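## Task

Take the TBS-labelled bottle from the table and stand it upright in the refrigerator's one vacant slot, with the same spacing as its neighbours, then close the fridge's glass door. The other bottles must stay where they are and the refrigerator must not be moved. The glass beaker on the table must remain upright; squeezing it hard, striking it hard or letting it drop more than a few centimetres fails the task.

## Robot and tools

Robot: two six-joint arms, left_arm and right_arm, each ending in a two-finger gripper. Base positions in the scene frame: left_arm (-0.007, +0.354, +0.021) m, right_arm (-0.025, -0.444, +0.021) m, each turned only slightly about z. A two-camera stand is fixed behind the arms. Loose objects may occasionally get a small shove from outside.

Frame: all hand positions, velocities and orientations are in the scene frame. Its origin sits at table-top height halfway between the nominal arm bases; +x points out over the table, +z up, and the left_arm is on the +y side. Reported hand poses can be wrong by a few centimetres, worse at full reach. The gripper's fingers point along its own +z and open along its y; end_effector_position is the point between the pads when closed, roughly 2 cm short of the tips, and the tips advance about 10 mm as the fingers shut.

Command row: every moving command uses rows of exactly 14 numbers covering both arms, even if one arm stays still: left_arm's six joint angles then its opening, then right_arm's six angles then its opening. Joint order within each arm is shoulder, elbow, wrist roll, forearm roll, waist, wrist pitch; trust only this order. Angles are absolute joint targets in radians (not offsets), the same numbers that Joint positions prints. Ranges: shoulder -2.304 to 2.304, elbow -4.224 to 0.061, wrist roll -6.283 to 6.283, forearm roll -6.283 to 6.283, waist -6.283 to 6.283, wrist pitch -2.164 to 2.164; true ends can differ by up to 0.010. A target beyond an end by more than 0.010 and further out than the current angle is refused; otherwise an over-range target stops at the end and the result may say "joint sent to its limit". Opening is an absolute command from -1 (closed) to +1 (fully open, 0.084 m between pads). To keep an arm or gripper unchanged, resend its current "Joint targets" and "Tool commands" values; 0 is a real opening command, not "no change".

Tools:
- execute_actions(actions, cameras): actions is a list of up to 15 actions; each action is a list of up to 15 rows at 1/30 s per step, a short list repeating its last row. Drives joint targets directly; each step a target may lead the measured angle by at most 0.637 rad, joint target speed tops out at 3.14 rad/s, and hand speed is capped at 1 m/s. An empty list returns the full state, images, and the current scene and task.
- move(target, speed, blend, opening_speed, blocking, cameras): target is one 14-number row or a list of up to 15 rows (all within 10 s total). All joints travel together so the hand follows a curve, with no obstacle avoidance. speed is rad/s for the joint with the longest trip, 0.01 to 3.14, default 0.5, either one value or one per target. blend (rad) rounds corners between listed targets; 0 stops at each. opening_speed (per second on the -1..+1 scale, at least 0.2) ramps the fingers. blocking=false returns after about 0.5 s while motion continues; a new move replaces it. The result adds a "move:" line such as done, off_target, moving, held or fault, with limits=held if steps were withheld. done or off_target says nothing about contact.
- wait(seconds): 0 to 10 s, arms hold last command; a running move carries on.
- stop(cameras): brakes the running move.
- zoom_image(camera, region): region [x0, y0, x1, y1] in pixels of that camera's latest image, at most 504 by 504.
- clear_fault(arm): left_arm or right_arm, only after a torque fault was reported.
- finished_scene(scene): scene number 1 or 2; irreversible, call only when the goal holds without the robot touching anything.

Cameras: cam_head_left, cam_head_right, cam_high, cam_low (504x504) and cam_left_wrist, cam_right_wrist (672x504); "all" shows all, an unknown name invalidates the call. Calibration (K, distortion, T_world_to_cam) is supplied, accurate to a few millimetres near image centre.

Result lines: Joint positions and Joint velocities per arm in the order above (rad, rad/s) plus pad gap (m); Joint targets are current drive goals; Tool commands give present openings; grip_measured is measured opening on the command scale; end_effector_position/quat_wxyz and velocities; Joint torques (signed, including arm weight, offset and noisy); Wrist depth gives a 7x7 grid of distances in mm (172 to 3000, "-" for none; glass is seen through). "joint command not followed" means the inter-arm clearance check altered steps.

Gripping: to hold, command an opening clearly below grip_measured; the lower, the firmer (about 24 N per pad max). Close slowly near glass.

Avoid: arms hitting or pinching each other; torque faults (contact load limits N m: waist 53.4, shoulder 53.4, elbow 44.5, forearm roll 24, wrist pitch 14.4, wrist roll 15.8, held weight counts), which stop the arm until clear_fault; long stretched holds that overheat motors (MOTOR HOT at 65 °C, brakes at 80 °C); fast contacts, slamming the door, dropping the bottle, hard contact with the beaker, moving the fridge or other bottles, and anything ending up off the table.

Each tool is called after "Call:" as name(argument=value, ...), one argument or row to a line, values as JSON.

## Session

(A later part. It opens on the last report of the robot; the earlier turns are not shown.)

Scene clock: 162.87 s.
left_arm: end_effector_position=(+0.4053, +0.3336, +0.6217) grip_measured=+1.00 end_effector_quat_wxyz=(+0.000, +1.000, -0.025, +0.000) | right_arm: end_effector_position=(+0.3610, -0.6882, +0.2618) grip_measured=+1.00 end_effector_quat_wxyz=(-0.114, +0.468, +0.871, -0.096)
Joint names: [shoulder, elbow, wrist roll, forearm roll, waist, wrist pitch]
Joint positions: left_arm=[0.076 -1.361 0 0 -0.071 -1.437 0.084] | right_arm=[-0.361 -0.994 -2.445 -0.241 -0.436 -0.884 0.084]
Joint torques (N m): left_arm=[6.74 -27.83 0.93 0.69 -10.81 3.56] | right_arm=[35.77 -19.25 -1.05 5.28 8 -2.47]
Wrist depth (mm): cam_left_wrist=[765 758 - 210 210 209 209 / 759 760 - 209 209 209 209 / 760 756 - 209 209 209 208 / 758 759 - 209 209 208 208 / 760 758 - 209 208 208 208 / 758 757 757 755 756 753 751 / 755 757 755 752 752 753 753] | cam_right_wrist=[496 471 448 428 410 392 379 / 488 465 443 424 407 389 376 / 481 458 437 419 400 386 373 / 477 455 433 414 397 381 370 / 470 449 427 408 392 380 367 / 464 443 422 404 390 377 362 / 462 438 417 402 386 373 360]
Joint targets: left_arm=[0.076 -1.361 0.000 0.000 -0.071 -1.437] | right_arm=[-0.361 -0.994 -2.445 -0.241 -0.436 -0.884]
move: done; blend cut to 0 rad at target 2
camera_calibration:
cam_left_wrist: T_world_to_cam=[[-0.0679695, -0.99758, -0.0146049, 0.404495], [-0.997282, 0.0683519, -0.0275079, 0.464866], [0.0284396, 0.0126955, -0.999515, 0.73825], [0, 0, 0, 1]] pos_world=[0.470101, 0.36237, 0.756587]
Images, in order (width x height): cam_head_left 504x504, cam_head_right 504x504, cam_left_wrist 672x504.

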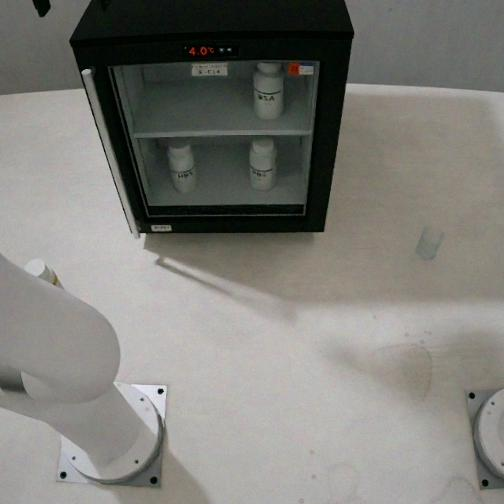

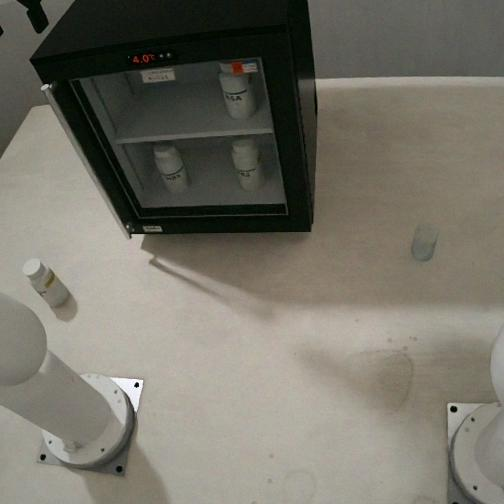

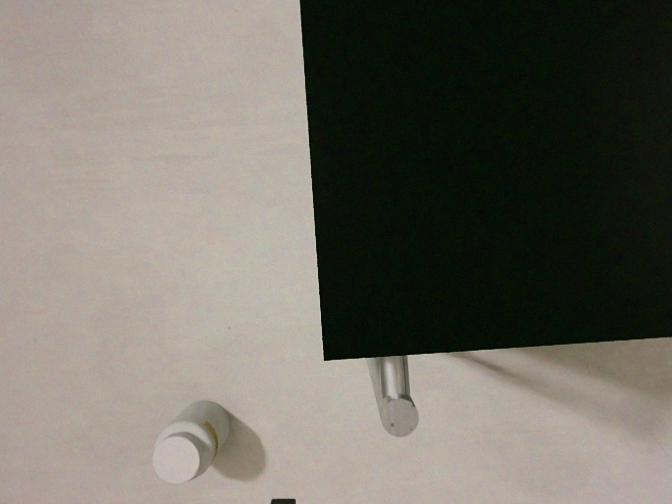

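Call:
move(
  target=[
    [0.0764,-1.361,0,0,-0.046,-1.437,1,-0.361,-0.994,-2.445,-0.241,-0.436,-0.884,1],
    [0.088,-1.063,0,0,-0.046,-1.151,1,-0.361,-0.994,-2.445,-0.241,-0.436,-0.884,1],
    [0.088,-1.063,0,0,-0.046,-1.151,-0.8,-0.361,-0.994,-2.445,-0.241,-0.436,-0.884,1],
  ],
  speed=0.2,
  opening_speed=2,
  cameras=["cam_head_left","cam_left_wrist"],
)

Scene clock: 183.50 s.
left_arm: end_effector_position=(+0.4091, +0.3439, +0.4927) grip_measured=-0.67 end_effector_quat_wxyz=(+0.000, +1.000, -0.013, +0.000) | right_arm: end_effector_position=(+0.3610, -0.6882, +0.2618) grip_measured=+1.00 end_effector_quat_wxyz=(-0.114, +0.468, +0.871, -0.096)
Joint names: [shoulder, elbow, wrist roll, forearm roll, waist, wrist pitch]
Joint positions: left_arm=[0.088 -1.063 0 0 -0.046 -1.151 0.015] | right_arm=[-0.361 -0.994 -2.445 -0.241 -0.436 -0.884 0.084]
Joint torques (N m): left_arm=[25.21 -13.06 0.89 -3.12 -4.46 3.51] | right_arm=[36.35 -19.7 -1.13 4.38 7.91 -2.38]
Wrist depth (mm): cam_left_wrist=[- - - - - - - / - - - - - - - / - - - - - - - / - - - - - - - / - - - - - - - / - - - - - - - / - - - - - - -] | cam_right_wrist=[494 471 449 428 411 393 380 / 487 463 443 423 405 389 376 / 482 458 437 419 400 386 374 / 477 453 433 415 397 383 370 / 469 448 428 409 392 379 366 / 464 443 421 405 390 376 363 / 461 438 417 401 386 372 360]
Joint targets: left_arm=[0.088 -1.063 0.000 0.000 -0.046 -1.151] | right_arm=[-0.361 -0.994 -2.445 -0.241 -0.436 -0.884]
move: done
camera_calibration:
cam_left_wrist: T_world_to_cam=[[-0.0429792, -0.998968, -0.0146953, 0.403544], [-0.99869, 0.0433668, -0.0271603, 0.473412], [0.0277696, 0.0135087, -0.999523, 0.60909], [0, 0, 0, 1]] pos_world=[0.473221, 0.374369, 0.627588]
Images, in order (width x height): cam_head_left 504x504, cam_left_wrist 672x504.

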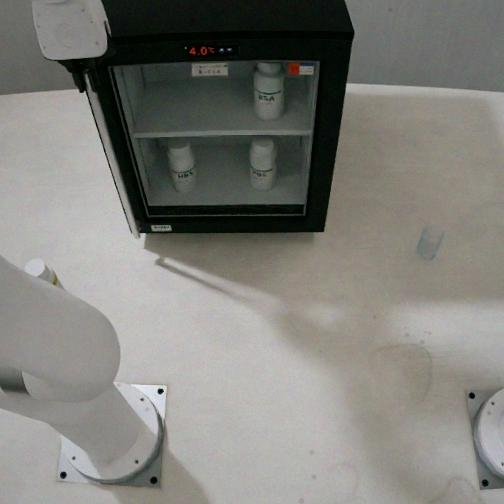

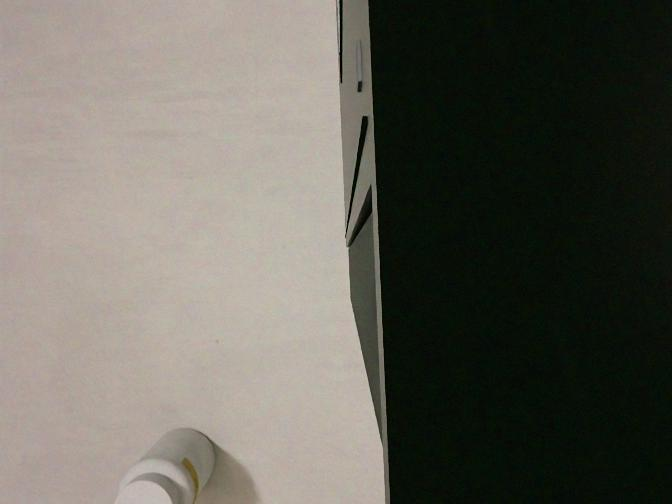

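Call:
move(
  target=[
    [0.2806,-0.901,-0.25,0,-0.096,-1.182,-0.8,-0.361,-0.994,-2.445,-0.241,-0.436,-0.884,1],
    [0.464,-0.775,-0.541,0,-0.212,-1.24,-0.8,-0.361,-0.994,-2.445,-0.241,-0.436,-0.884,1],
    [0.61,-0.694,-0.936,0,-0.432,-1.304,-0.8,-0.361,-0.994,-2.445,-0.241,-0.436,-0.884,1],
    [0.667,-0.664,-1.31,0,-0.676,-1.331,-0.8,-0.361,-0.994,-2.445,-0.241,-0.436,-0.884,1],
    [0.658,-0.6705,-1.711,0,-0.946,-1.3285,-0.8,-0.361,-0.994,-2.445,-0.241,-0.436,-0.884,1],
  ],
  speed=0.25,
  blend=0.03,
  cameras=["cam_head_left","cam_head_right"],
)

Scene clock: 190.40 s.
left_arm: end_effector_position=(+0.2211, +0.2682, +0.4936) grip_measured=-0.67 end_effector_quat_wxyz=(+0.006, +0.971, +0.240, +0.011) | right_arm: end_effector_position=(+0.3610, -0.6882, +0.2618) grip_measured=+1.00 end_effector_quat_wxyz=(-0.114, +0.468, +0.871, -0.096)
Joint names: [shoulder, elbow, wrist roll, forearm roll, waist, wrist pitch]
Joint positions: left_arm=[0.579 -0.712 -0.85 0.002 -0.384 -1.266 0.015] | right_arm=[-0.361 -0.994 -2.445 -0.241 -0.436 -0.884 0.084]
Joint torques (N m): left_arm=[-1.88 -20.12 0.07 -2.87 0.44 8.02] | right_arm=[37.61 -19.5 -1.13 5.03 8.71 -2.22]
Wrist depth (mm): cam_left_wrist=[631 631 634 634 579 543 546 / 630 526 632 632 633 633 543 / 629 583 631 627 630 632 633 / 627 - - - - - - / 624 - - - - - - / 621 - - - - - - / 619 - - - - - 627] | cam_right_wrist=[496 470 449 428 411 393 379 / 488 465 444 422 405 390 377 / 481 458 437 418 400 386 373 / 475 454 433 414 397 383 370 / 470 448 429 409 393 379 367 / 462 442 422 404 390 376 362 / 461 437 417 400 385 372 360]
Joint targets: left_arm=[0.578 -0.712 -0.850 0.001 -0.384 -1.260] | right_arm=[-0.361 -0.994 -2.445 -0.241 -0.436 -0.884]
Tool commands: left_gripper/opening=-0.8 right_gripper/opening=+1.0
TORQUE FAULT: the external load on the wrist pitch of the left arm reached its load limit, and that arm stopped. The contact can be on any part of that arm beyond that joint, not only on its tool. A torque fault puts only its own arm into a fault stop. That arm's remaining commands of this call were not run. The hold on the wrist pitch of that arm was moved back by the arm itself, up to 3 degrees, as the stop began, but a joint of that arm was then at its load limit, so every hold on that arm was set where that arm was. That arm may still press on what stopped it. That arm is still stopped at the end of this call. While its stop runs, that arm, its gripper or tool too, takes no new command.
CLEAR FAULT: the left arm stays stopped (state 4) until you call clear_fault(arm="left_arm").
End effector pose when the fault began: left_arm: position (+0.2172, +0.2693, +0.4934), quat_wxyz (+0.002, +0.971, +0.240, +0.003)
Joint positions when the fault began: left_arm=[0.578 -0.712 -0.849 0 -0.384 -1.283 0.015]
move: fault (left_arm); path passed 2 of 5 targets; left_arm: the wrist roll is farthest, 0.861 rad from its target
Images, in order (width x height): cam_head_left 504x504, cam_head_right 504x504.

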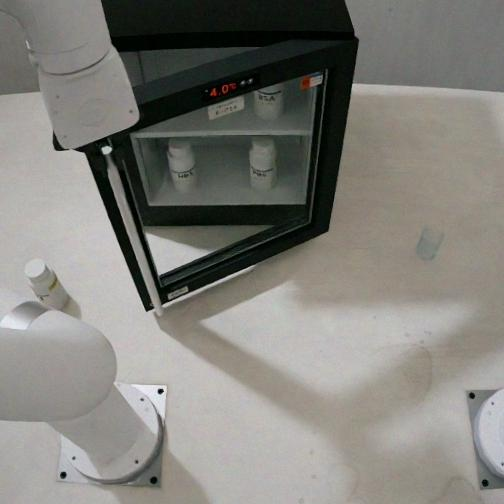

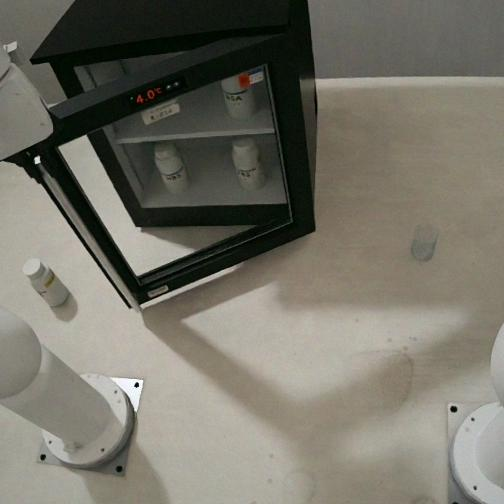

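Call:
clear_fault(
  arm="left_arm",
)

Call:
move(
  target=[0.579,-0.712,-0.85,0,-0.384,-1.266,-0.3,-0.361,-0.994,-2.445,-0.241,-0.436,-0.884,1],
  cameras=["cam_head_left","cam_head_right","cam_left_wrist"],
)

Call:
zoom_image(
  camera="cam_head_left",
  region=[30, 70, 190, 230],
)

Scene clock: 195.33 s.
left_arm: end_effector_position=(+0.2211, +0.2682, +0.4936) grip_measured=-0.67 end_effector_quat_wxyz=(+0.006, +0.971, +0.240, +0.011) | right_arm: end_effector_position=(+0.3610, -0.6882, +0.2618) grip_measured=+1.00 end_effector_quat_wxyz=(-0.114, +0.468, +0.871, -0.096)
Joint names: [shoulder, elbow, wrist roll, forearm roll, waist, wrist pitch]
Joint positions: left_arm=[0.579 -0.712 -0.85 0.002 -0.384 -1.266 0.015] | right_arm=[-0.361 -0.994 -2.445 -0.241 -0.436 -0.884 0.084]
Joint torques (N m): left_arm=[-1.87 -19.87 0 -2.95 0.38 8.3] | right_arm=[35.82 -19.53 -1.06 5.03 6.92 -2.31]
Wrist depth (mm): cam_left_wrist=[633 635 633 634 580 546 545 / 629 528 630 633 630 634 544 / 628 581 630 631 632 632 631 / 623 - - - - - - / 625 - - - - - - / 622 - - - - - - / 621 - - - - - 625] | cam_right_wrist=[496 472 449 429 410 394 379 / 489 464 443 423 406 390 376 / 482 459 438 419 402 386 373 / 478 454 434 414 397 381 370 / 470 448 429 409 392 380 366 / 464 441 421 405 390 377 362 / 459 439 417 402 386 372 360]
Joint targets: left_arm=[0.579 -0.712 -0.850 0.002 -0.384 -1.266] | right_arm=[-0.361 -0.994 -2.445 -0.241 -0.436 -0.884]
Tool commands: left_gripper/opening=-0.8 right_gripper/opening=+1.0
TORQUE FAULT, CONTINUED: the left arm's stop, for the torque fault of the wrist pitch that an earlier result reported, is over. The call counts as one of the actions that you can send in this scene. The hold on the wrist pitch of that arm was moved back by the arm itself, up to 3 degrees, as the stop began, but a joint of that arm was then at its load limit, so every hold on that arm was set where that arm was. That arm's target is now where it stood when the stop ended, not its last command. That arm keeps its grip as last carried out and accepts commands again: back off and push less far.
CLEAR FAULT: your call cleared the left arm's torque fault. If a joint's load stays at its limit, that arm stops again at once.

Scene clock: 196.03 s.
left_arm: end_effector_position=(+0.2209, +0.2678, +0.4938) grip_measured=-0.32 end_effector_quat_wxyz=(+0.007, +0.971, +0.241, +0.010) | right_arm: end_effector_position=(+0.3610, -0.6882, +0.2618) grip_measured=+1.00 end_effector_quat_wxyz=(-0.114, +0.468, +0.871, -0.096)
Joint names: [shoulder, elbow, wrist roll, forearm roll, waist, wrist pitch]
Joint positions: left_arm=[0.579 -0.712 -0.85 0 -0.384 -1.266 0.03] | right_arm=[-0.361 -0.994 -2.445 -0.241 -0.436 -0.884 0.084]
Joint torques (N m): left_arm=[12.63 -27.79 0.55 -1.44 10.56 3.59] | right_arm=[37.34 -19.39 -1.25 4.98 7.19 -2.43]
Wrist depth (mm): cam_left_wrist=[631 - - - - - - / 629 - - - - - - / 627 628 - - - - - / 627 624 629 628 543 544 543 / 624 627 625 627 627 629 630 / 620 622 622 625 627 626 629 / 624 584 591 624 621 625 626] | cam_right_wrist=[494 470 449 429 409 393 379 / 489 463 442 422 405 389 377 / 480 458 438 418 401 385 373 / 476 454 433 414 397 382 370 / 470 448 428 410 392 378 367 / 463 443 422 405 391 377 362 / 460 439 417 400 386 372 361]
Joint targets: left_arm=[0.579 -0.712 -0.850 0.000 -0.384 -1.266] | right_arm=[-0.361 -0.994 -2.445 -0.241 -0.436 -0.884]
move: done
camera_calibration:
cam_left_wrist: T_world_to_cam=[[0.451795, -0.892114, 0.00384778, 0.172315], [-0.891185, -0.451514, -0.0438719, 0.405916], [0.0408761, 0.016392, -0.99903, 0.612589], [0, 0, 0, 1]] pos_world=[0.258855, 0.32696, 0.62914]
Images, in order (width x height): cam_head_left 504x504, cam_head_right 504x504, cam_left_wrist 672x504.

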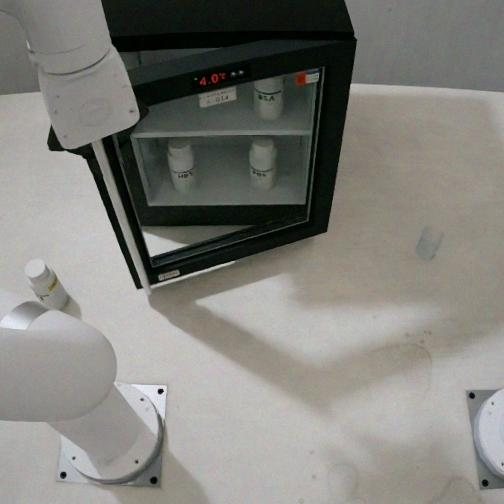

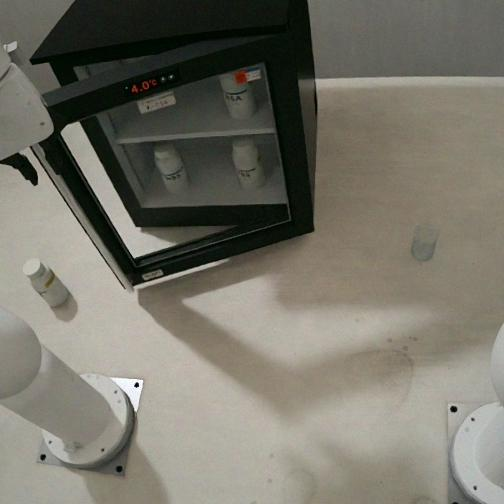

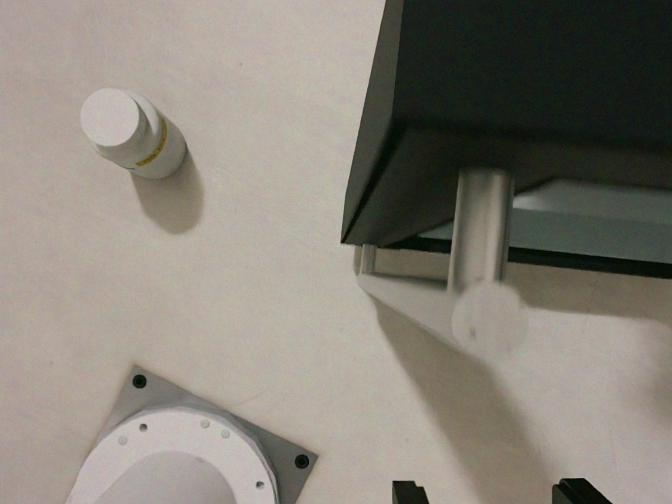

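Scaled by 3.150 from the camera's 504x504 image, which has a finer 720x720 frame.

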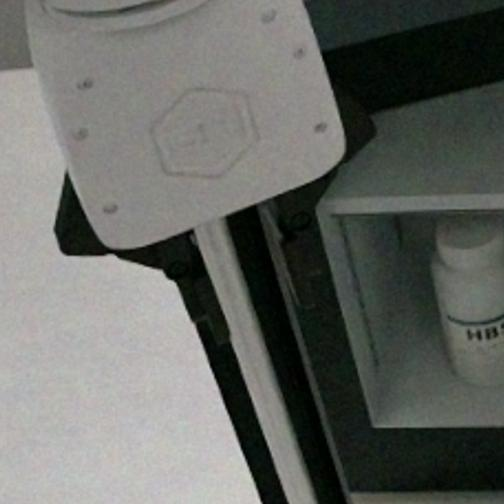

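Call:
move(
  target=[
    [0.579,-0.712,-0.85,0,-0.384,-1.266,1,-0.361,-0.994,-2.445,-0.241,-0.436,-0.884,1],
    [0.5,-1.0,-0.6,0,-0.384,-1.5,1,-0.361,-0.994,-2.445,-0.241,-0.436,-0.884,1],
    [0.0764,-1.361,0,0,-0.046,-1.437,1,-0.361,-0.994,-2.445,-0.241,-0.436,-0.884,1],
  ],
  speed=[0.5,0.4,0.7],
  cameras=["cam_head_left","cam_left_wrist"],
)

Scene clock: 216.57 s.
left_arm: end_effector_position=(+0.4056, +0.3438, +0.6217) grip_measured=+1.00 end_effector_quat_wxyz=(+0.000, +1.000, -0.013, +0.000) | right_arm: end_effector_position=(+0.3610, -0.6882, +0.2618) grip_measured=+1.00 end_effector_quat_wxyz=(-0.114, +0.468, +0.871, -0.096)
Joint names: [shoulder, elbow, wrist roll, forearm roll, waist, wrist pitch]
Joint positions: left_arm=[0.077 -1.361 0 0 -0.046 -1.437 0.084] | right_arm=[-0.361 -0.994 -2.445 -0.241 -0.436 -0.884 0.084]
Joint torques (N m): left_arm=[6.04 -27.77 1.07 -0.53 10.92 3.57] | right_arm=[37.53 -20.76 -1.13 4.84 8.62 -2.34]
Wrist depth (mm): cam_left_wrist=[760 762 - 210 209 209 209 / 762 762 763 209 209 209 209 / 760 757 760 209 209 209 208 / 760 757 757 209 209 208 208 / 761 758 757 209 208 208 208 / 757 758 755 759 751 751 753 / 759 755 755 753 749 753 751] | cam_right_wrist=[496 472 447 428 410 393 379 / 488 465 443 423 404 390 376 / 481 458 438 418 400 386 372 / 476 454 432 414 397 383 370 / 470 449 428 409 393 378 366 / 463 441 422 404 390 377 362 / 460 438 416 401 387 372 361]
Joint targets: left_arm=[0.076 -1.361 0.000 0.000 -0.046 -1.437] | right_arm=[-0.361 -0.994 -2.445 -0.241 -0.436 -0.884]
move: done
camera_calibration:
cam_left_wrist: T_world_to_cam=[[-0.0431755, -0.998961, -0.0146105, 0.405216], [-0.998673, 0.0435647, -0.0274621, 0.473569], [0.02807, 0.0134054, -0.999516, 0.738019], [0, 0, 0, 1]] pos_world=[0.46972, 0.374271, 0.756587]
Images, in order (width x height): cam_head_left 504x504, cam_left_wrist 672x504.

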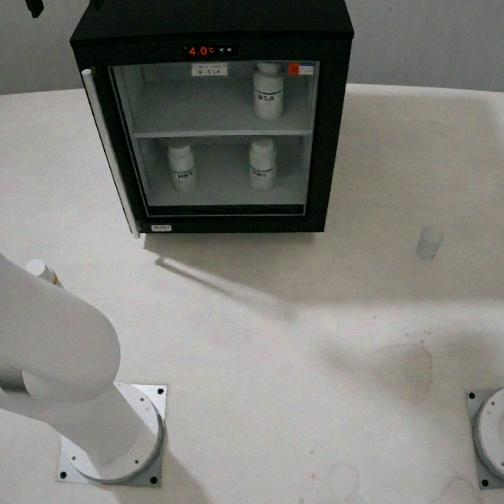

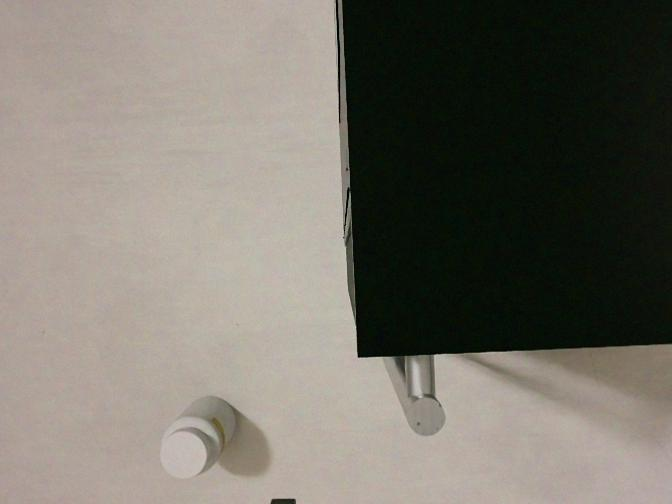

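Call:
move(
  target=[
    [0.088,-1.063,0,0,-0.046,-1.151,1,-0.361,-0.994,-2.445,-0.241,-0.436,-0.884,1],
    [0.088,-1.063,0,0,-0.046,-1.151,-0.9,-0.361,-0.994,-2.445,-0.241,-0.436,-0.884,1],
    [0.1847,-0.978,-0.132,0,-0.065,-1.163,-0.9,-0.361,-0.994,-2.445,-0.241,-0.436,-0.884,1],
    [0.2806,-0.901,-0.25,0,-0.096,-1.182,-0.9,-0.361,-0.994,-2.445,-0.241,-0.436,-0.884,1],
  ],
  speed=[0.25,0.3,0.12,0.12],
  blend=[0,0,0.01,0],
  opening_speed=2,
)

Call:
move(
  target=[
    [0.374,-0.834,-0.3834,0,-0.1416,-1.208,-0.9,-0.361,-0.994,-2.445,-0.241,-0.436,-0.884,1],
    [0.464,-0.775,-0.541,0,-0.212,-1.24,-0.9,-0.361,-0.994,-2.445,-0.241,-0.436,-0.884,1],
    [0.5437,-0.729,-0.722,0,-0.306,-1.2727,-0.9,-0.361,-0.994,-2.445,-0.241,-0.436,-0.884,1],
    [0.61,-0.694,-0.936,0,-0.432,-1.304,-0.9,-0.361,-0.994,-2.445,-0.241,-0.436,-0.884,1],
    [0.645,-0.677,-1.118,0,-0.549,-1.322,-0.9,-0.361,-0.994,-2.445,-0.241,-0.436,-0.884,1],
  ],
  speed=0.12,
  blend=0.01,
  cameras=["cam_head_left","cam_head_right"],
)

Scene clock: 227.23 s.
left_arm: end_effector_position=(+0.3354, +0.3285, +0.4927) grip_measured=-0.67 end_effector_quat_wxyz=(+0.000, +0.996, +0.087, +0.000) | right_arm: end_effector_position=(+0.3610, -0.6882, +0.2618) grip_measured=+1.00 end_effector_quat_wxyz=(-0.114, +0.468, +0.871, -0.096)
Joint names: [shoulder, elbow, wrist roll, forearm roll, waist, wrist pitch]
Joint positions: left_arm=[0.281 -0.901 -0.25 0 -0.096 -1.182 0.015] | right_arm=[-0.361 -0.994 -2.445 -0.241 -0.436 -0.884 0.084]
Joint torques (N m): left_arm=[28.05 -12.48 -0.96 3.91 -2.83 -8.03] | right_arm=[38.11 -20.06 -1.02 5.06 6.79 -2.34]
Wrist depth (mm): cam_left_wrist=[633 630 630 - 259 337 336 / 630 627 630 629 428 499 537 / 629 629 627 626 542 538 536 / 629 - - - - - - / 627 - - - - - - / 627 - - - - - - / 625 - - - - - -] | cam_right_wrist=[495 471 449 427 410 392 377 / 489 465 444 423 405 389 376 / 479 459 438 418 401 386 373 / 476 453 433 414 397 382 370 / 470 447 427 409 393 379 367 / 464 442 421 405 391 378 362 / 460 438 417 401 386 372 361]
Joint targets: left_arm=[0.281 -0.901 -0.250 0.000 -0.096 -1.182] | right_arm=[-0.361 -0.994 -2.445 -0.241 -0.436 -0.884]
move: done

Scene clock: 231.40 s.
left_arm: end_effector_position=(+0.2512, +0.2879, +0.4931) grip_measured=-0.67 end_effector_quat_wxyz=(+0.006, +0.979, +0.202, +0.015) | right_arm: end_effector_position=(+0.3610, -0.6882, +0.2618) grip_measured=+1.00 end_effector_quat_wxyz=(-0.114, +0.468, +0.871, -0.096)
Joint names: [shoulder, elbow, wrist roll, forearm roll, waist, wrist pitch]
Joint positions: left_arm=[0.518 -0.744 -0.664 0.003 -0.276 -1.229 0.015] | right_arm=[-0.361 -0.994 -2.445 -0.241 -0.436 -0.884 0.084]
Joint torques (N m): left_arm=[1.43 -20.11 0.03 -4.13 -1.04 7.07] | right_arm=[38.12 -19.33 -1.1 4.44 6.73 -2.38]
Wrist depth (mm): cam_left_wrist=[636 637 636 636 543 545 547 / 631 634 633 637 634 545 546 / 630 628 632 633 633 636 568 / 627 - - - - - - / 624 - - - - - - / 621 - - - - - - / 616 596 - - - - 622] | cam_right_wrist=[494 472 448 428 410 394 378 / 488 464 442 423 406 391 377 / 483 458 437 417 400 386 373 / 474 455 433 414 396 382 370 / 470 448 428 410 393 379 366 / 463 442 423 406 390 377 362 / 459 438 417 401 387 372 360]
Joint targets: left_arm=[0.518 -0.744 -0.664 0.001 -0.276 -1.224] | right_arm=[-0.361 -0.994 -2.445 -0.241 -0.436 -0.884]
Tool commands: left_gripper/opening=-0.9 right_gripper/opening=+1.0
TORQUE FAULT: the external load on the wrist pitch of the left arm reached its load limit, and that arm stopped. The contact can be on any part of that arm beyond that joint, not only on its tool. A torque fault puts only its own arm into a fault stop. That arm's remaining commands of this call were not run. The hold on the wrist pitch of that arm was moved back by the arm itself, up to 3 degrees, as the stop began, but a joint of that arm was then at its load limit, so every hold on that arm was set where that arm was. That arm may still press on what stopped it. That arm is still stopped at the end of this call. While its stop runs, that arm, its gripper or tool too, takes no new command.
CLEAR FAULT: the left arm stays stopped (state 4) until you call clear_fault(arm="left_arm").
End effector pose when the fault began: left_arm: position (+0.2453, +0.2887, +0.4929), quat_wxyz (+0.002, +0.979, +0.203, +0.003)
Joint positions when the fault began: left_arm=[0.517 -0.744 -0.663 0 -0.275 -1.254 0.015]
move: fault (left_arm); path passed 2 of 5 targets; left_arm: the wrist roll is farthest, 0.454 rad from its target
Images, in order (width x height): cam_head_left 504x504, cam_head_right 504x504.

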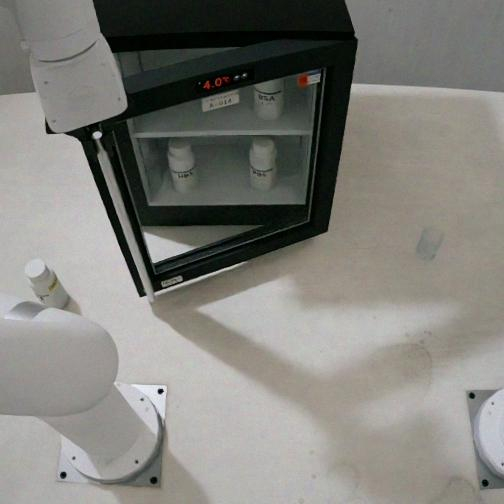

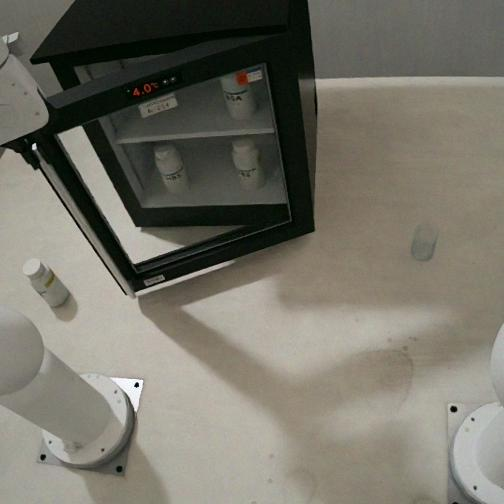

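Call:
clear_fault(
  arm="left_arm",
)

Call:
move(
  target=[
    [0.5575,-0.7215,-0.867,0,-0.363,-1.279,-0.9,-0.361,-0.994,-2.445,-0.241,-0.436,-0.884,1],
    [0.604,-0.697,-1.08,0,-0.489,-1.301,-0.9,-0.361,-0.994,-2.445,-0.241,-0.436,-0.884,1],
    [0.635,-0.681,-1.432,0,-0.71,-1.316,-0.9,-0.361,-0.994,-2.445,-0.241,-0.436,-0.884,1],
    [0.612,-0.693,-1.788,0,-0.936,-1.305,-0.9,-0.361,-0.994,-2.445,-0.241,-0.436,-0.884,1],
  ],
  speed=0.13,
  blend=0.01,
  cameras=["cam_head_left","cam_head_right"],
)

Scene clock: 264.90 s.
left_arm: end_effector_position=(+0.2512, +0.2879, +0.4931) grip_measured=-0.67 end_effector_quat_wxyz=(+0.006, +0.979, +0.202, +0.015) | right_arm: end_effector_position=(+0.3610, -0.6882, +0.2618) grip_measured=+1.00 end_effector_quat_wxyz=(-0.114, +0.468, +0.871, -0.096)
Joint names: [shoulder, elbow, wrist roll, forearm roll, waist, wrist pitch]
Joint positions: left_arm=[0.518 -0.744 -0.664 0.003 -0.276 -1.229 0.015] | right_arm=[-0.361 -0.994 -2.445 -0.241 -0.436 -0.884 0.084]
Joint torques (N m): left_arm=[0.96 -20.14 0.02 -4.15 -0.95 7.31] | right_arm=[37.34 -19.69 -0.96 4.45 8.19 -2.2]
Wrist depth (mm): cam_left_wrist=[634 636 637 635 544 547 546 / 629 630 633 634 636 545 545 / 628 630 630 631 629 634 566 / 630 - - - - - - / 625 - - - - - - / 622 - - - - - - / 616 597 - - - - 623] | cam_right_wrist=[495 471 448 428 410 393 379 / 490 464 442 423 405 390 376 / 481 459 437 418 400 387 373 / 478 454 432 414 397 383 371 / 470 448 428 411 393 380 366 / 463 441 422 405 391 377 363 / 461 439 416 402 387 371 360]
Joint targets: left_arm=[0.518 -0.744 -0.664 0.003 -0.276 -1.229] | right_arm=[-0.361 -0.994 -2.445 -0.241 -0.436 -0.884]
Tool commands: left_gripper/opening=-0.9 right_gripper/opening=+1.0
TORQUE FAULT, CONTINUED: the left arm's stop, for the torque fault of the wrist pitch that an earlier result reported, is over. The call counts as one of the actions that you can send in this scene. The hold on the wrist pitch of that arm was moved back by the arm itself, up to 3 degrees, as the stop began, but a joint of that arm was then at its load limit, so every hold on that arm was set where that arm was. That arm's target is now where it stood when the stop ended, not its last command. That arm keeps its grip as last carried out and accepts commands again: back off and push less far.
CLEAR FAULT: your call cleared the left arm's torque fault. If a joint's load stays at its limit, that arm stops again at once.

Scene clock: 269.50 s.
left_arm: end_effector_position=(+0.1855, +0.2419, +0.4928) grip_measured=-0.67 end_effector_quat_wxyz=(-0.005, +0.948, +0.318, -0.005) | right_arm: end_effector_position=(+0.3610, -0.6882, +0.2618) grip_measured=+1.00 end_effector_quat_wxyz=(-0.114, +0.468, +0.871, -0.096)
Joint names: [shoulder, elbow, wrist roll, forearm roll, waist, wrist pitch]
Joint positions: left_arm=[0.612 -0.693 -1.176 -0.001 -0.549 -1.32 0.015] | right_arm=[-0.361 -0.994 -2.445 -0.241 -0.436 -0.884 0.084]
Joint torques (N m): left_arm=[1.21 -19.67 -0.02 2.12 0.47 -8.19] | right_arm=[36.8 -19.51 -0.96 4.71 7.28 -2.27]
Wrist depth (mm): cam_left_wrist=[631 631 627 625 625 603 535 / 633 630 628 629 623 624 622 / 631 633 629 626 624 627 621 / 635 - - - - - - / 634 - - - - - - / 300 - - - - - - / 301 - - - - - -] | cam_right_wrist=[496 471 449 428 410 393 379 / 488 463 444 424 405 389 377 / 481 458 438 418 401 387 372 / 475 454 433 414 397 382 370 / 470 448 428 409 393 379 366 / 464 442 423 405 390 376 363 / 461 438 417 401 387 371 360]
Joint targets: left_arm=[0.612 -0.693 -1.176 0.000 -0.549 -1.326] | right_arm=[-0.361 -0.994 -2.445 -0.241 -0.436 -0.884]
Tool commands: left_gripper/opening=-0.9 right_gripper/opening=+1.0
TORQUE FAULT: the external load on the wrist pitch of the left arm reached its load limit, and that arm stopped. The contact can be on any part of that arm beyond that joint, not only on its tool. A torque fault puts only its own arm into a fault stop. That arm's remaining commands of this call were not run. The hold on the wrist pitch of that arm was moved back by the arm itself, up to 3 degrees, as the stop began, but a joint of that arm was then at its load limit, so every hold on that arm was set where that arm was. That arm may still press on what stopped it. That arm is still stopped at the end of this call. While its stop runs, that arm, its gripper or tool too, takes no new command.
CLEAR FAULT: the left arm stays stopped (state 4) until you call clear_fault(arm="left_arm").
End effector pose when the fault began: left_arm: position (+0.1881, +0.2407, +0.4928), quat_wxyz (-0.001, +0.948, +0.318, -0.001)
Joint positions when the fault began: left_arm=[0.612 -0.693 -1.175 0 -0.549 -1.308 0.015]
move: fault (left_arm); path passed 2 of 4 targets; left_arm: the wrist roll is farthest, 0.612 rad from its target
Images, in order (width x height): cam_head_left 504x504, cam_head_right 504x504.

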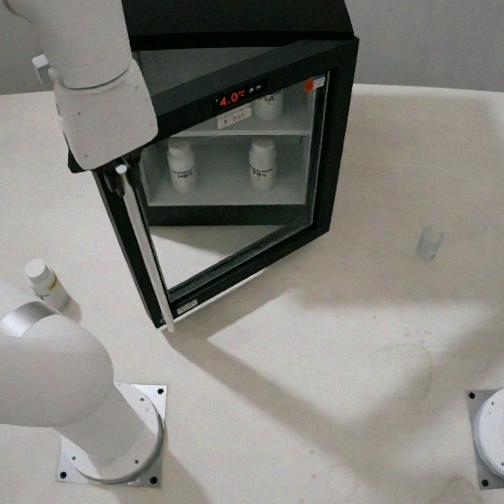

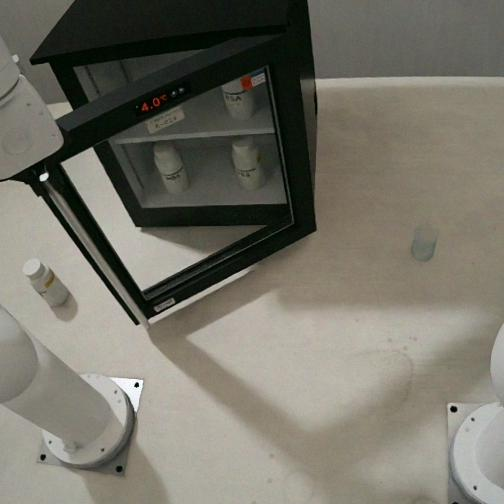

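Call:
clear_fault(
  arm="left_arm",
)

Call:
move(
  target=[
    [0.612,-0.693,-1.176,0,-0.549,-1.32,-0.69,-0.361,-0.994,-2.445,-0.241,-0.436,-0.884,1],
    [0.644,-0.677,-1.43,0,-0.71,-1.321,-0.69,-0.361,-0.994,-2.445,-0.241,-0.436,-0.884,1],
    [0.622,-0.687,-1.788,0,-0.938,-1.309,-0.69,-0.361,-0.994,-2.445,-0.241,-0.436,-0.884,1],
    [0.551,-0.725,-2.107,0,-1.13,-1.276,-0.69,-0.361,-0.994,-2.445,-0.241,-0.436,-0.884,1],
  ],
  speed=0.13,
  blend=[0,0.01,0.01,0],
  cameras=["cam_head_left","cam_head_right"],
)

Scene clock: 277.30 s.
left_arm: end_effector_position=(+0.1855, +0.2419, +0.4928) grip_measured=-0.67 end_effector_quat_wxyz=(-0.005, +0.948, +0.318, -0.005) | right_arm: end_effector_position=(+0.3610, -0.6882, +0.2618) grip_measured=+1.00 end_effector_quat_wxyz=(-0.114, +0.468, +0.871, -0.096)
Joint names: [shoulder, elbow, wrist roll, forearm roll, waist, wrist pitch]
Joint positions: left_arm=[0.612 -0.693 -1.176 -0.001 -0.549 -1.32 0.015] | right_arm=[-0.361 -0.994 -2.445 -0.241 -0.436 -0.884 0.084]
Joint torques (N m): left_arm=[0.81 -20.04 0.03 2.02 0.45 -8.47] | right_arm=[34.97 -19.64 -0.98 4.34 7.86 -2.26]
Wrist depth (mm): cam_left_wrist=[633 630 630 626 625 599 535 / 634 632 629 625 626 624 620 / 632 634 629 627 625 621 619 / 634 - - - - - - / 631 - - - - - - / 300 - - - - - - / 301 - - - - - -] | cam_right_wrist=[496 471 449 428 411 393 379 / 489 464 443 423 406 391 377 / 480 458 436 418 400 387 373 / 476 453 434 414 397 382 370 / 469 449 427 408 393 380 366 / 463 442 423 404 391 377 363 / 461 438 417 402 385 372 361]
Joint targets: left_arm=[0.612 -0.693 -1.176 -0.001 -0.549 -1.320] | right_arm=[-0.361 -0.994 -2.445 -0.241 -0.436 -0.884]
Tool commands: left_gripper/opening=-0.9 right_gripper/opening=+1.0
TORQUE FAULT, CONTINUED: the left arm's stop, for the torque fault of the wrist pitch that an earlier result reported, is over. The call counts as one of the actions that you can send in this scene. The hold on the wrist pitch of that arm was moved back by the arm itself, up to 3 degrees, as the stop began, but a joint of that arm was then at its load limit, so every hold on that arm was set where that arm was. That arm's target is now where it stood when the stop ended, not its last command. That arm keeps its grip as last carried out and accepts commands again: back off and push less far.
CLEAR FAULT: your call cleared the left arm's torque fault. If a joint's load stays at its limit, that arm stops again at once.

Scene clock: 284.43 s.
left_arm: end_effector_position=(+0.1167, +0.1622, +0.4927) grip_measured=-0.67 end_effector_quat_wxyz=(-0.011, +0.895, +0.446, -0.001) | right_arm: end_effector_position=(+0.3610, -0.6882, +0.2618) grip_measured=+1.00 end_effector_quat_wxyz=(-0.114, +0.468, +0.871, -0.096)
Joint names: [shoulder, elbow, wrist roll, forearm roll, waist, wrist pitch]
Joint positions: left_arm=[0.591 -0.703 -1.927 0.001 -1.022 -1.315 0.015] | right_arm=[-0.361 -0.994 -2.445 -0.241 -0.436 -0.884 0.084]
Joint torques (N m): left_arm=[3.28 -19.76 0.08 -1.75 -0.23 -7.91] | right_arm=[36.48 -19.62 -0.9 3.91 6.26 -2.18]
Wrist depth (mm): cam_left_wrist=[226 637 636 633 627 627 624 / 228 635 633 631 628 622 621 / 239 602 633 629 626 625 621 / 268 - - - - - - / 355 - - - - - - / 637 - - - - - - / 633 - - - - - -] | cam_right_wrist=[495 471 448 428 410 393 379 / 488 464 442 423 406 390 376 / 481 458 437 419 401 388 374 / 476 455 433 415 398 383 370 / 470 448 428 410 393 380 367 / 464 442 422 405 390 376 363 / 460 437 417 401 386 371 360]
Joint targets: left_arm=[0.591 -0.703 -1.927 0.000 -1.022 -1.321] | right_arm=[-0.361 -0.994 -2.445 -0.241 -0.436 -0.884]
Tool commands: left_gripper/opening=-0.69 right_gripper/opening=+1.0
TORQUE FAULT: the external load on the wrist pitch of the left arm reached its load limit, and that arm stopped. The contact can be on any part of that arm beyond that joint, not only on its tool. A torque fault puts only its own arm into a fault stop. That arm's remaining commands of this call were not run. The hold on the wrist pitch of that arm was moved back by the arm itself, up to 3 degrees, as the stop began, but a joint of that arm was then at its load limit, so every hold on that arm was set where that arm was. That arm may still press on what stopped it. That arm is still stopped at the end of this call. While its stop runs, that arm, its gripper or tool too, takes no new command.
CLEAR FAULT: the left arm stays stopped (state 4) until you call clear_fault(arm="left_arm").
End effector pose when the fault began: left_arm: position (+0.1181, +0.1597, +0.4928), quat_wxyz (-0.004, +0.895, +0.446, +0.000)
Joint positions when the fault began: left_arm=[0.591 -0.703 -1.926 0 -1.021 -1.303 0.015]
move: fault (left_arm); path passed 3 of 4 targets; left_arm: the wrist roll is farthest, 0.180 rad from its target
Images, in order (width x height): cam_head_left 504x504, cam_head_right 504x504.

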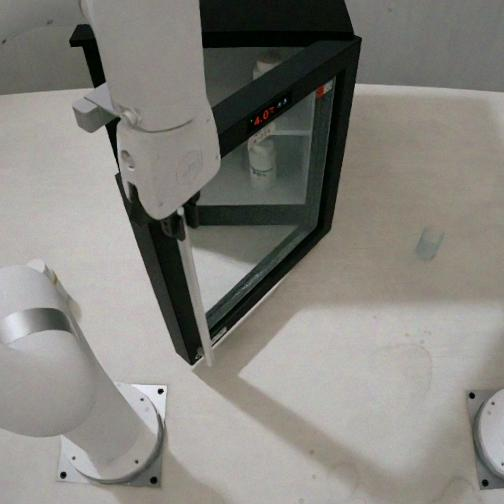

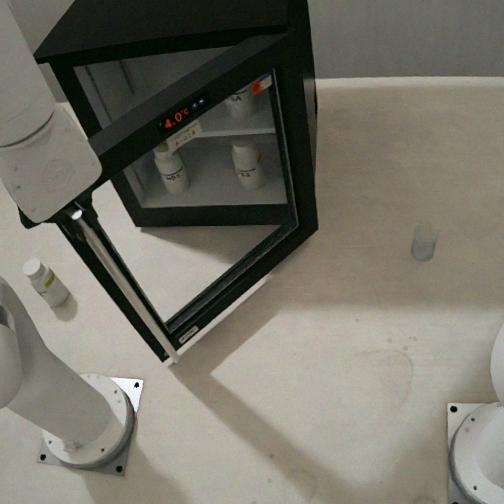

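Call:
clear_fault(
  arm="left_arm",
)

Call:
move(
  target=[
    [0.591,-0.703,-1.927,0,-1.022,-1.315,-0.69,-0.361,-0.994,-2.445,-0.241,-0.436,-0.884,1],
    [0.532,-0.736,-2.112,0,-1.194,-1.268,-0.69,-0.361,-0.994,-2.445,-0.241,-0.436,-0.884,1],
    [0.422,-0.802,-2.366,0,-1.327,-1.224,-0.69,-0.361,-0.994,-2.445,-0.241,-0.436,-0.884,1],
    [0.297,-0.889,-2.573,0,-1.411,-1.186,-0.69,-0.361,-0.994,-2.445,-0.241,-0.436,-0.884,1],
    [0.164,-0.9955,-2.743,0,-1.459,-1.1595,-0.69,-0.361,-0.994,-2.445,-0.241,-0.436,-0.884,1],
  ],
  speed=0.13,
  blend=0.01,
  cameras=["cam_head_left","cam_head_right","cam_high"],
)

Scene clock: 291.17 s.
left_arm: end_effector_position=(+0.1167, +0.1622, +0.4927) grip_measured=-0.67 end_effector_quat_wxyz=(-0.011, +0.895, +0.446, -0.001) | right_arm: end_effector_position=(+0.3610, -0.6882, +0.2618) grip_measured=+1.00 end_effector_quat_wxyz=(-0.114, +0.468, +0.871, -0.096)
Joint names: [shoulder, elbow, wrist roll, forearm roll, waist, wrist pitch]
Joint positions: left_arm=[0.591 -0.703 -1.927 0.001 -1.022 -1.315 0.015] | right_arm=[-0.361 -0.994 -2.445 -0.241 -0.436 -0.884 0.084]
Joint torques (N m): left_arm=[2.22 -19.9 0.06 -1.81 -0.07 -8.14] | right_arm=[37.88 -19.76 -0.83 4.13 7 -2.13]
Wrist depth (mm): cam_left_wrist=[226 637 635 630 630 625 625 / 228 634 633 629 628 625 621 / 239 600 633 629 625 625 621 / 269 - - - - - - / 356 - - - - - - / 634 - - - - - - / 637 - - - - - -] | cam_right_wrist=[496 471 448 427 410 393 379 / 488 464 442 424 405 389 377 / 481 459 438 418 401 387 373 / 476 455 434 414 398 383 369 / 472 447 428 410 393 380 366 / 464 441 421 405 390 377 363 / 461 437 417 401 386 372 360]
Joint targets: left_arm=[0.591 -0.703 -1.927 0.001 -1.022 -1.315] | right_arm=[-0.361 -0.994 -2.445 -0.241 -0.436 -0.884]
Tool commands: left_gripper/opening=-0.69 right_gripper/opening=+1.0
TORQUE FAULT, CONTINUED: the left arm's stop, for the torque fault of the wrist pitch that an earlier result reported, is over. The call counts as one of the actions that you can send in this scene. The hold on the wrist pitch of that arm was moved back by the arm itself, up to 3 degrees, as the stop began, but a joint of that arm was then at its load limit, so every hold on that arm was set where that arm was. That arm's target is now where it stood when the stop ended, not its last command. That arm keeps its grip as last carried out and accepts commands again: back off and push less far.
CLEAR FAULT: your call cleared the left arm's torque fault. If a joint's load stays at its limit, that arm stops again at once.

Scene clock: 297.90 s.
left_arm: end_effector_position=(+0.0454, -0.0287, +0.4928) grip_measured=-0.66 end_effector_quat_wxyz=(+0.000, +0.794, +0.608, +0.000) | right_arm: end_effector_position=(+0.3610, -0.6882, +0.2618) grip_measured=+1.00 end_effector_quat_wxyz=(-0.114, +0.468, +0.871, -0.096)
Joint names: [shoulder, elbow, wrist roll, forearm roll, waist, wrist pitch]
Joint positions: left_arm=[0.164 -0.995 -2.743 0.001 -1.457 -1.16 0.015] | right_arm=[-0.361 -0.994 -2.445 -0.241 -0.436 -0.884 0.084]
Joint torques (N m): left_arm=[15.08 -30.82 -0.87 -13.2 -38.05 -4.75] | right_arm=[36.87 -20.38 -0.95 4.13 6.62 -2.17]
Wrist depth (mm): cam_left_wrist=[629 630 598 627 631 625 625 / 630 630 630 629 629 624 624 / 630 630 628 628 627 624 625 / 629 - - - - - - / 630 - - - - - - / 627 - - - - - - / 626 - - - - - -] | cam_right_wrist=[494 470 448 428 410 392 378 / 488 464 442 423 405 390 376 / 480 458 438 419 400 387 373 / 475 455 432 414 397 382 371 / 469 448 427 409 393 379 366 / 463 442 423 405 390 377 362 / 460 438 416 401 386 372 361]
Joint targets: left_arm=[0.164 -0.996 -2.743 0.000 -1.459 -1.159] | right_arm=[-0.361 -0.994 -2.445 -0.241 -0.436 -0.884]
move: done; blend cut to 0.0005 rad at target 1
Images, in order (width x height): cam_head_left 504x504, cam_head_right 504x504, cam_high 504x504.

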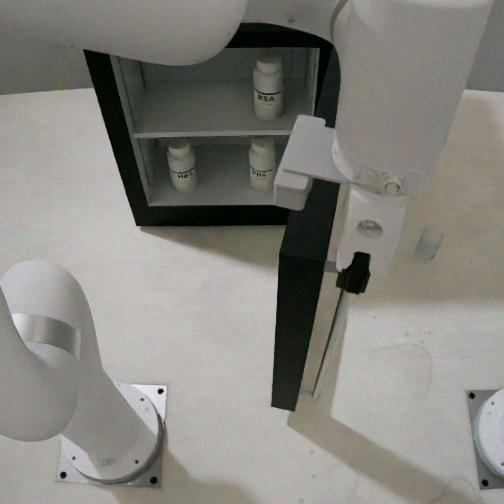

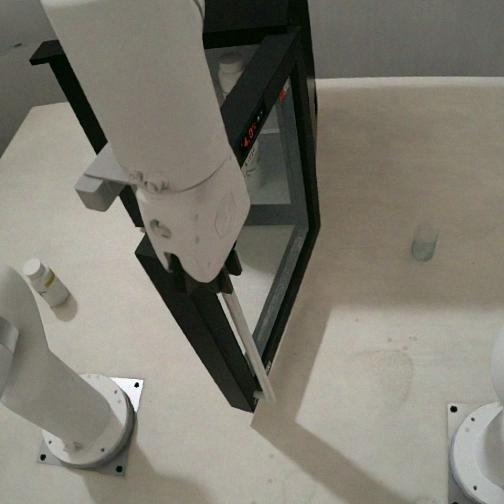

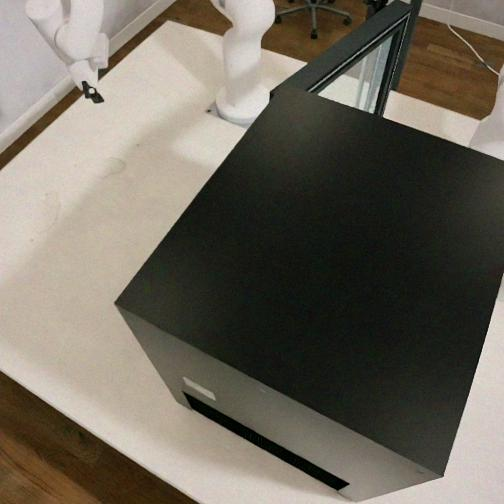

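Call:
move(
  target=[
    [-0.028,-1.176,-2.945,0,-1.486,-1.148,-0.69,-0.361,-0.994,-2.445,-0.241,-0.436,-0.884,1],
    [-0.22,-1.389,-3.114,0,-1.481,-1.169,-0.69,-0.361,-0.994,-2.445,-0.241,-0.436,-0.884,1],
  ],
  speed=0.13,
  blend=0.01,
  cameras=["cam_head_left","cam_head_right"],
)

Scene clock: 307.10 s.
left_arm: end_effector_position=(+0.0509, -0.1289, +0.4949) grip_measured=-0.67 end_effector_quat_wxyz=(+0.009, +0.723, +0.690, +0.011) | right_arm: end_effector_position=(+0.3610, -0.6882, +0.2618) grip_measured=+1.00 end_effector_quat_wxyz=(-0.114, +0.468, +0.871, -0.096)
Joint names: [shoulder, elbow, wrist roll, forearm roll, waist, wrist pitch]
Joint positions: left_arm=[-0.093 -1.249 -3.002 0.03 -1.486 -1.155 0.015] | right_arm=[-0.361 -0.994 -2.445 -0.241 -0.436 -0.884 0.084]
Joint torques (N m): left_arm=[22.31 -16.51 0.03 6.21 21.22 -0.2] | right_arm=[35.77 -19.43 -0.88 3.49 6.76 -2.17]
Wrist depth (mm): cam_left_wrist=[630 629 627 630 635 633 636 / 626 630 630 629 630 633 632 / 626 624 626 631 631 631 634 / 623 - - - - - - / 621 - - - - - - / 622 - - - - - - / 624 - - - - - 628] | cam_right_wrist=[495 471 447 428 410 392 379 / 489 465 443 423 404 390 377 / 480 459 438 419 400 386 373 / 478 455 433 414 397 383 369 / 469 448 429 409 392 379 366 / 463 443 423 405 390 377 362 / 461 438 416 402 386 372 360]
Joint targets: left_arm=[-0.093 -1.248 -3.002 0.032 -1.483 -1.155] | right_arm=[-0.361 -0.994 -2.445 -0.241 -0.436 -0.884]
Tool commands: left_gripper/opening=-0.69 right_gripper/opening=+1.0
TORQUE FAULT: the external load on the forearm roll of the left arm reached its load limit, and that arm stopped. The contact can be on any part of that arm beyond that joint, not only on its tool. A torque fault puts only its own arm into a fault stop. That arm's remaining commands of this call were not run. The hold on the forearm roll of that arm was moved back by the arm itself, up to 3 degrees, as the stop began, but a joint of that arm was then at its load limit, so every hold on that arm was set where that arm was. That arm may still press on what stopped it. That arm is still stopped at the end of this call. While its stop runs, that arm, its gripper or tool too, takes no new command.
CLEAR FAULT: the left arm stays stopped (state 4) until you call clear_fault(arm="left_arm").
End effector pose when the fault began: left_arm: position (+0.0465, -0.1289, +0.4941), quat_wxyz (+0.000, +0.718, +0.696, +0.001)
Joint positions when the fault began: left_arm=[-0.093 -1.247 -3.002 0.002 -1.482 -1.155 0.015]
move: fault (left_arm); path passed 1 of 2 targets; left_arm: the elbow is farthest, 0.140 rad from its target
Images, in order (width x height): cam_head_left 504x504, cam_head_right 504x504.

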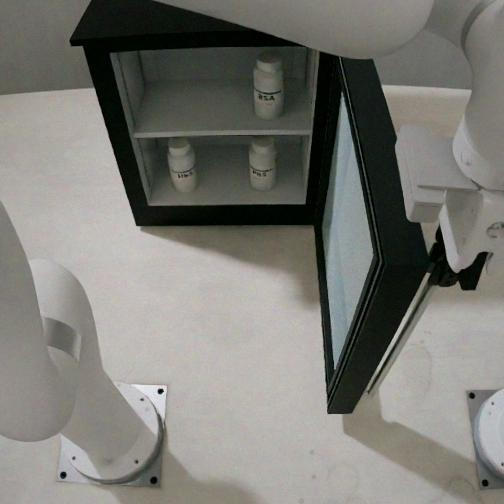

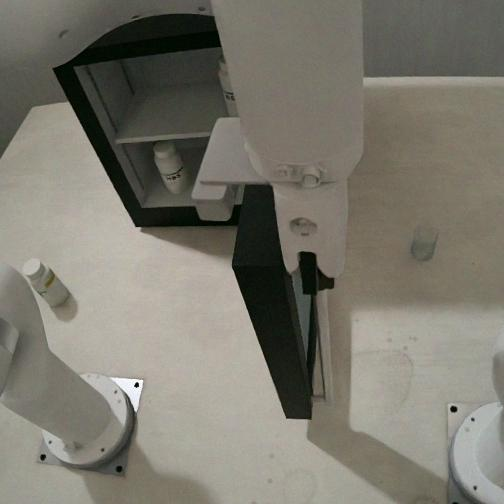

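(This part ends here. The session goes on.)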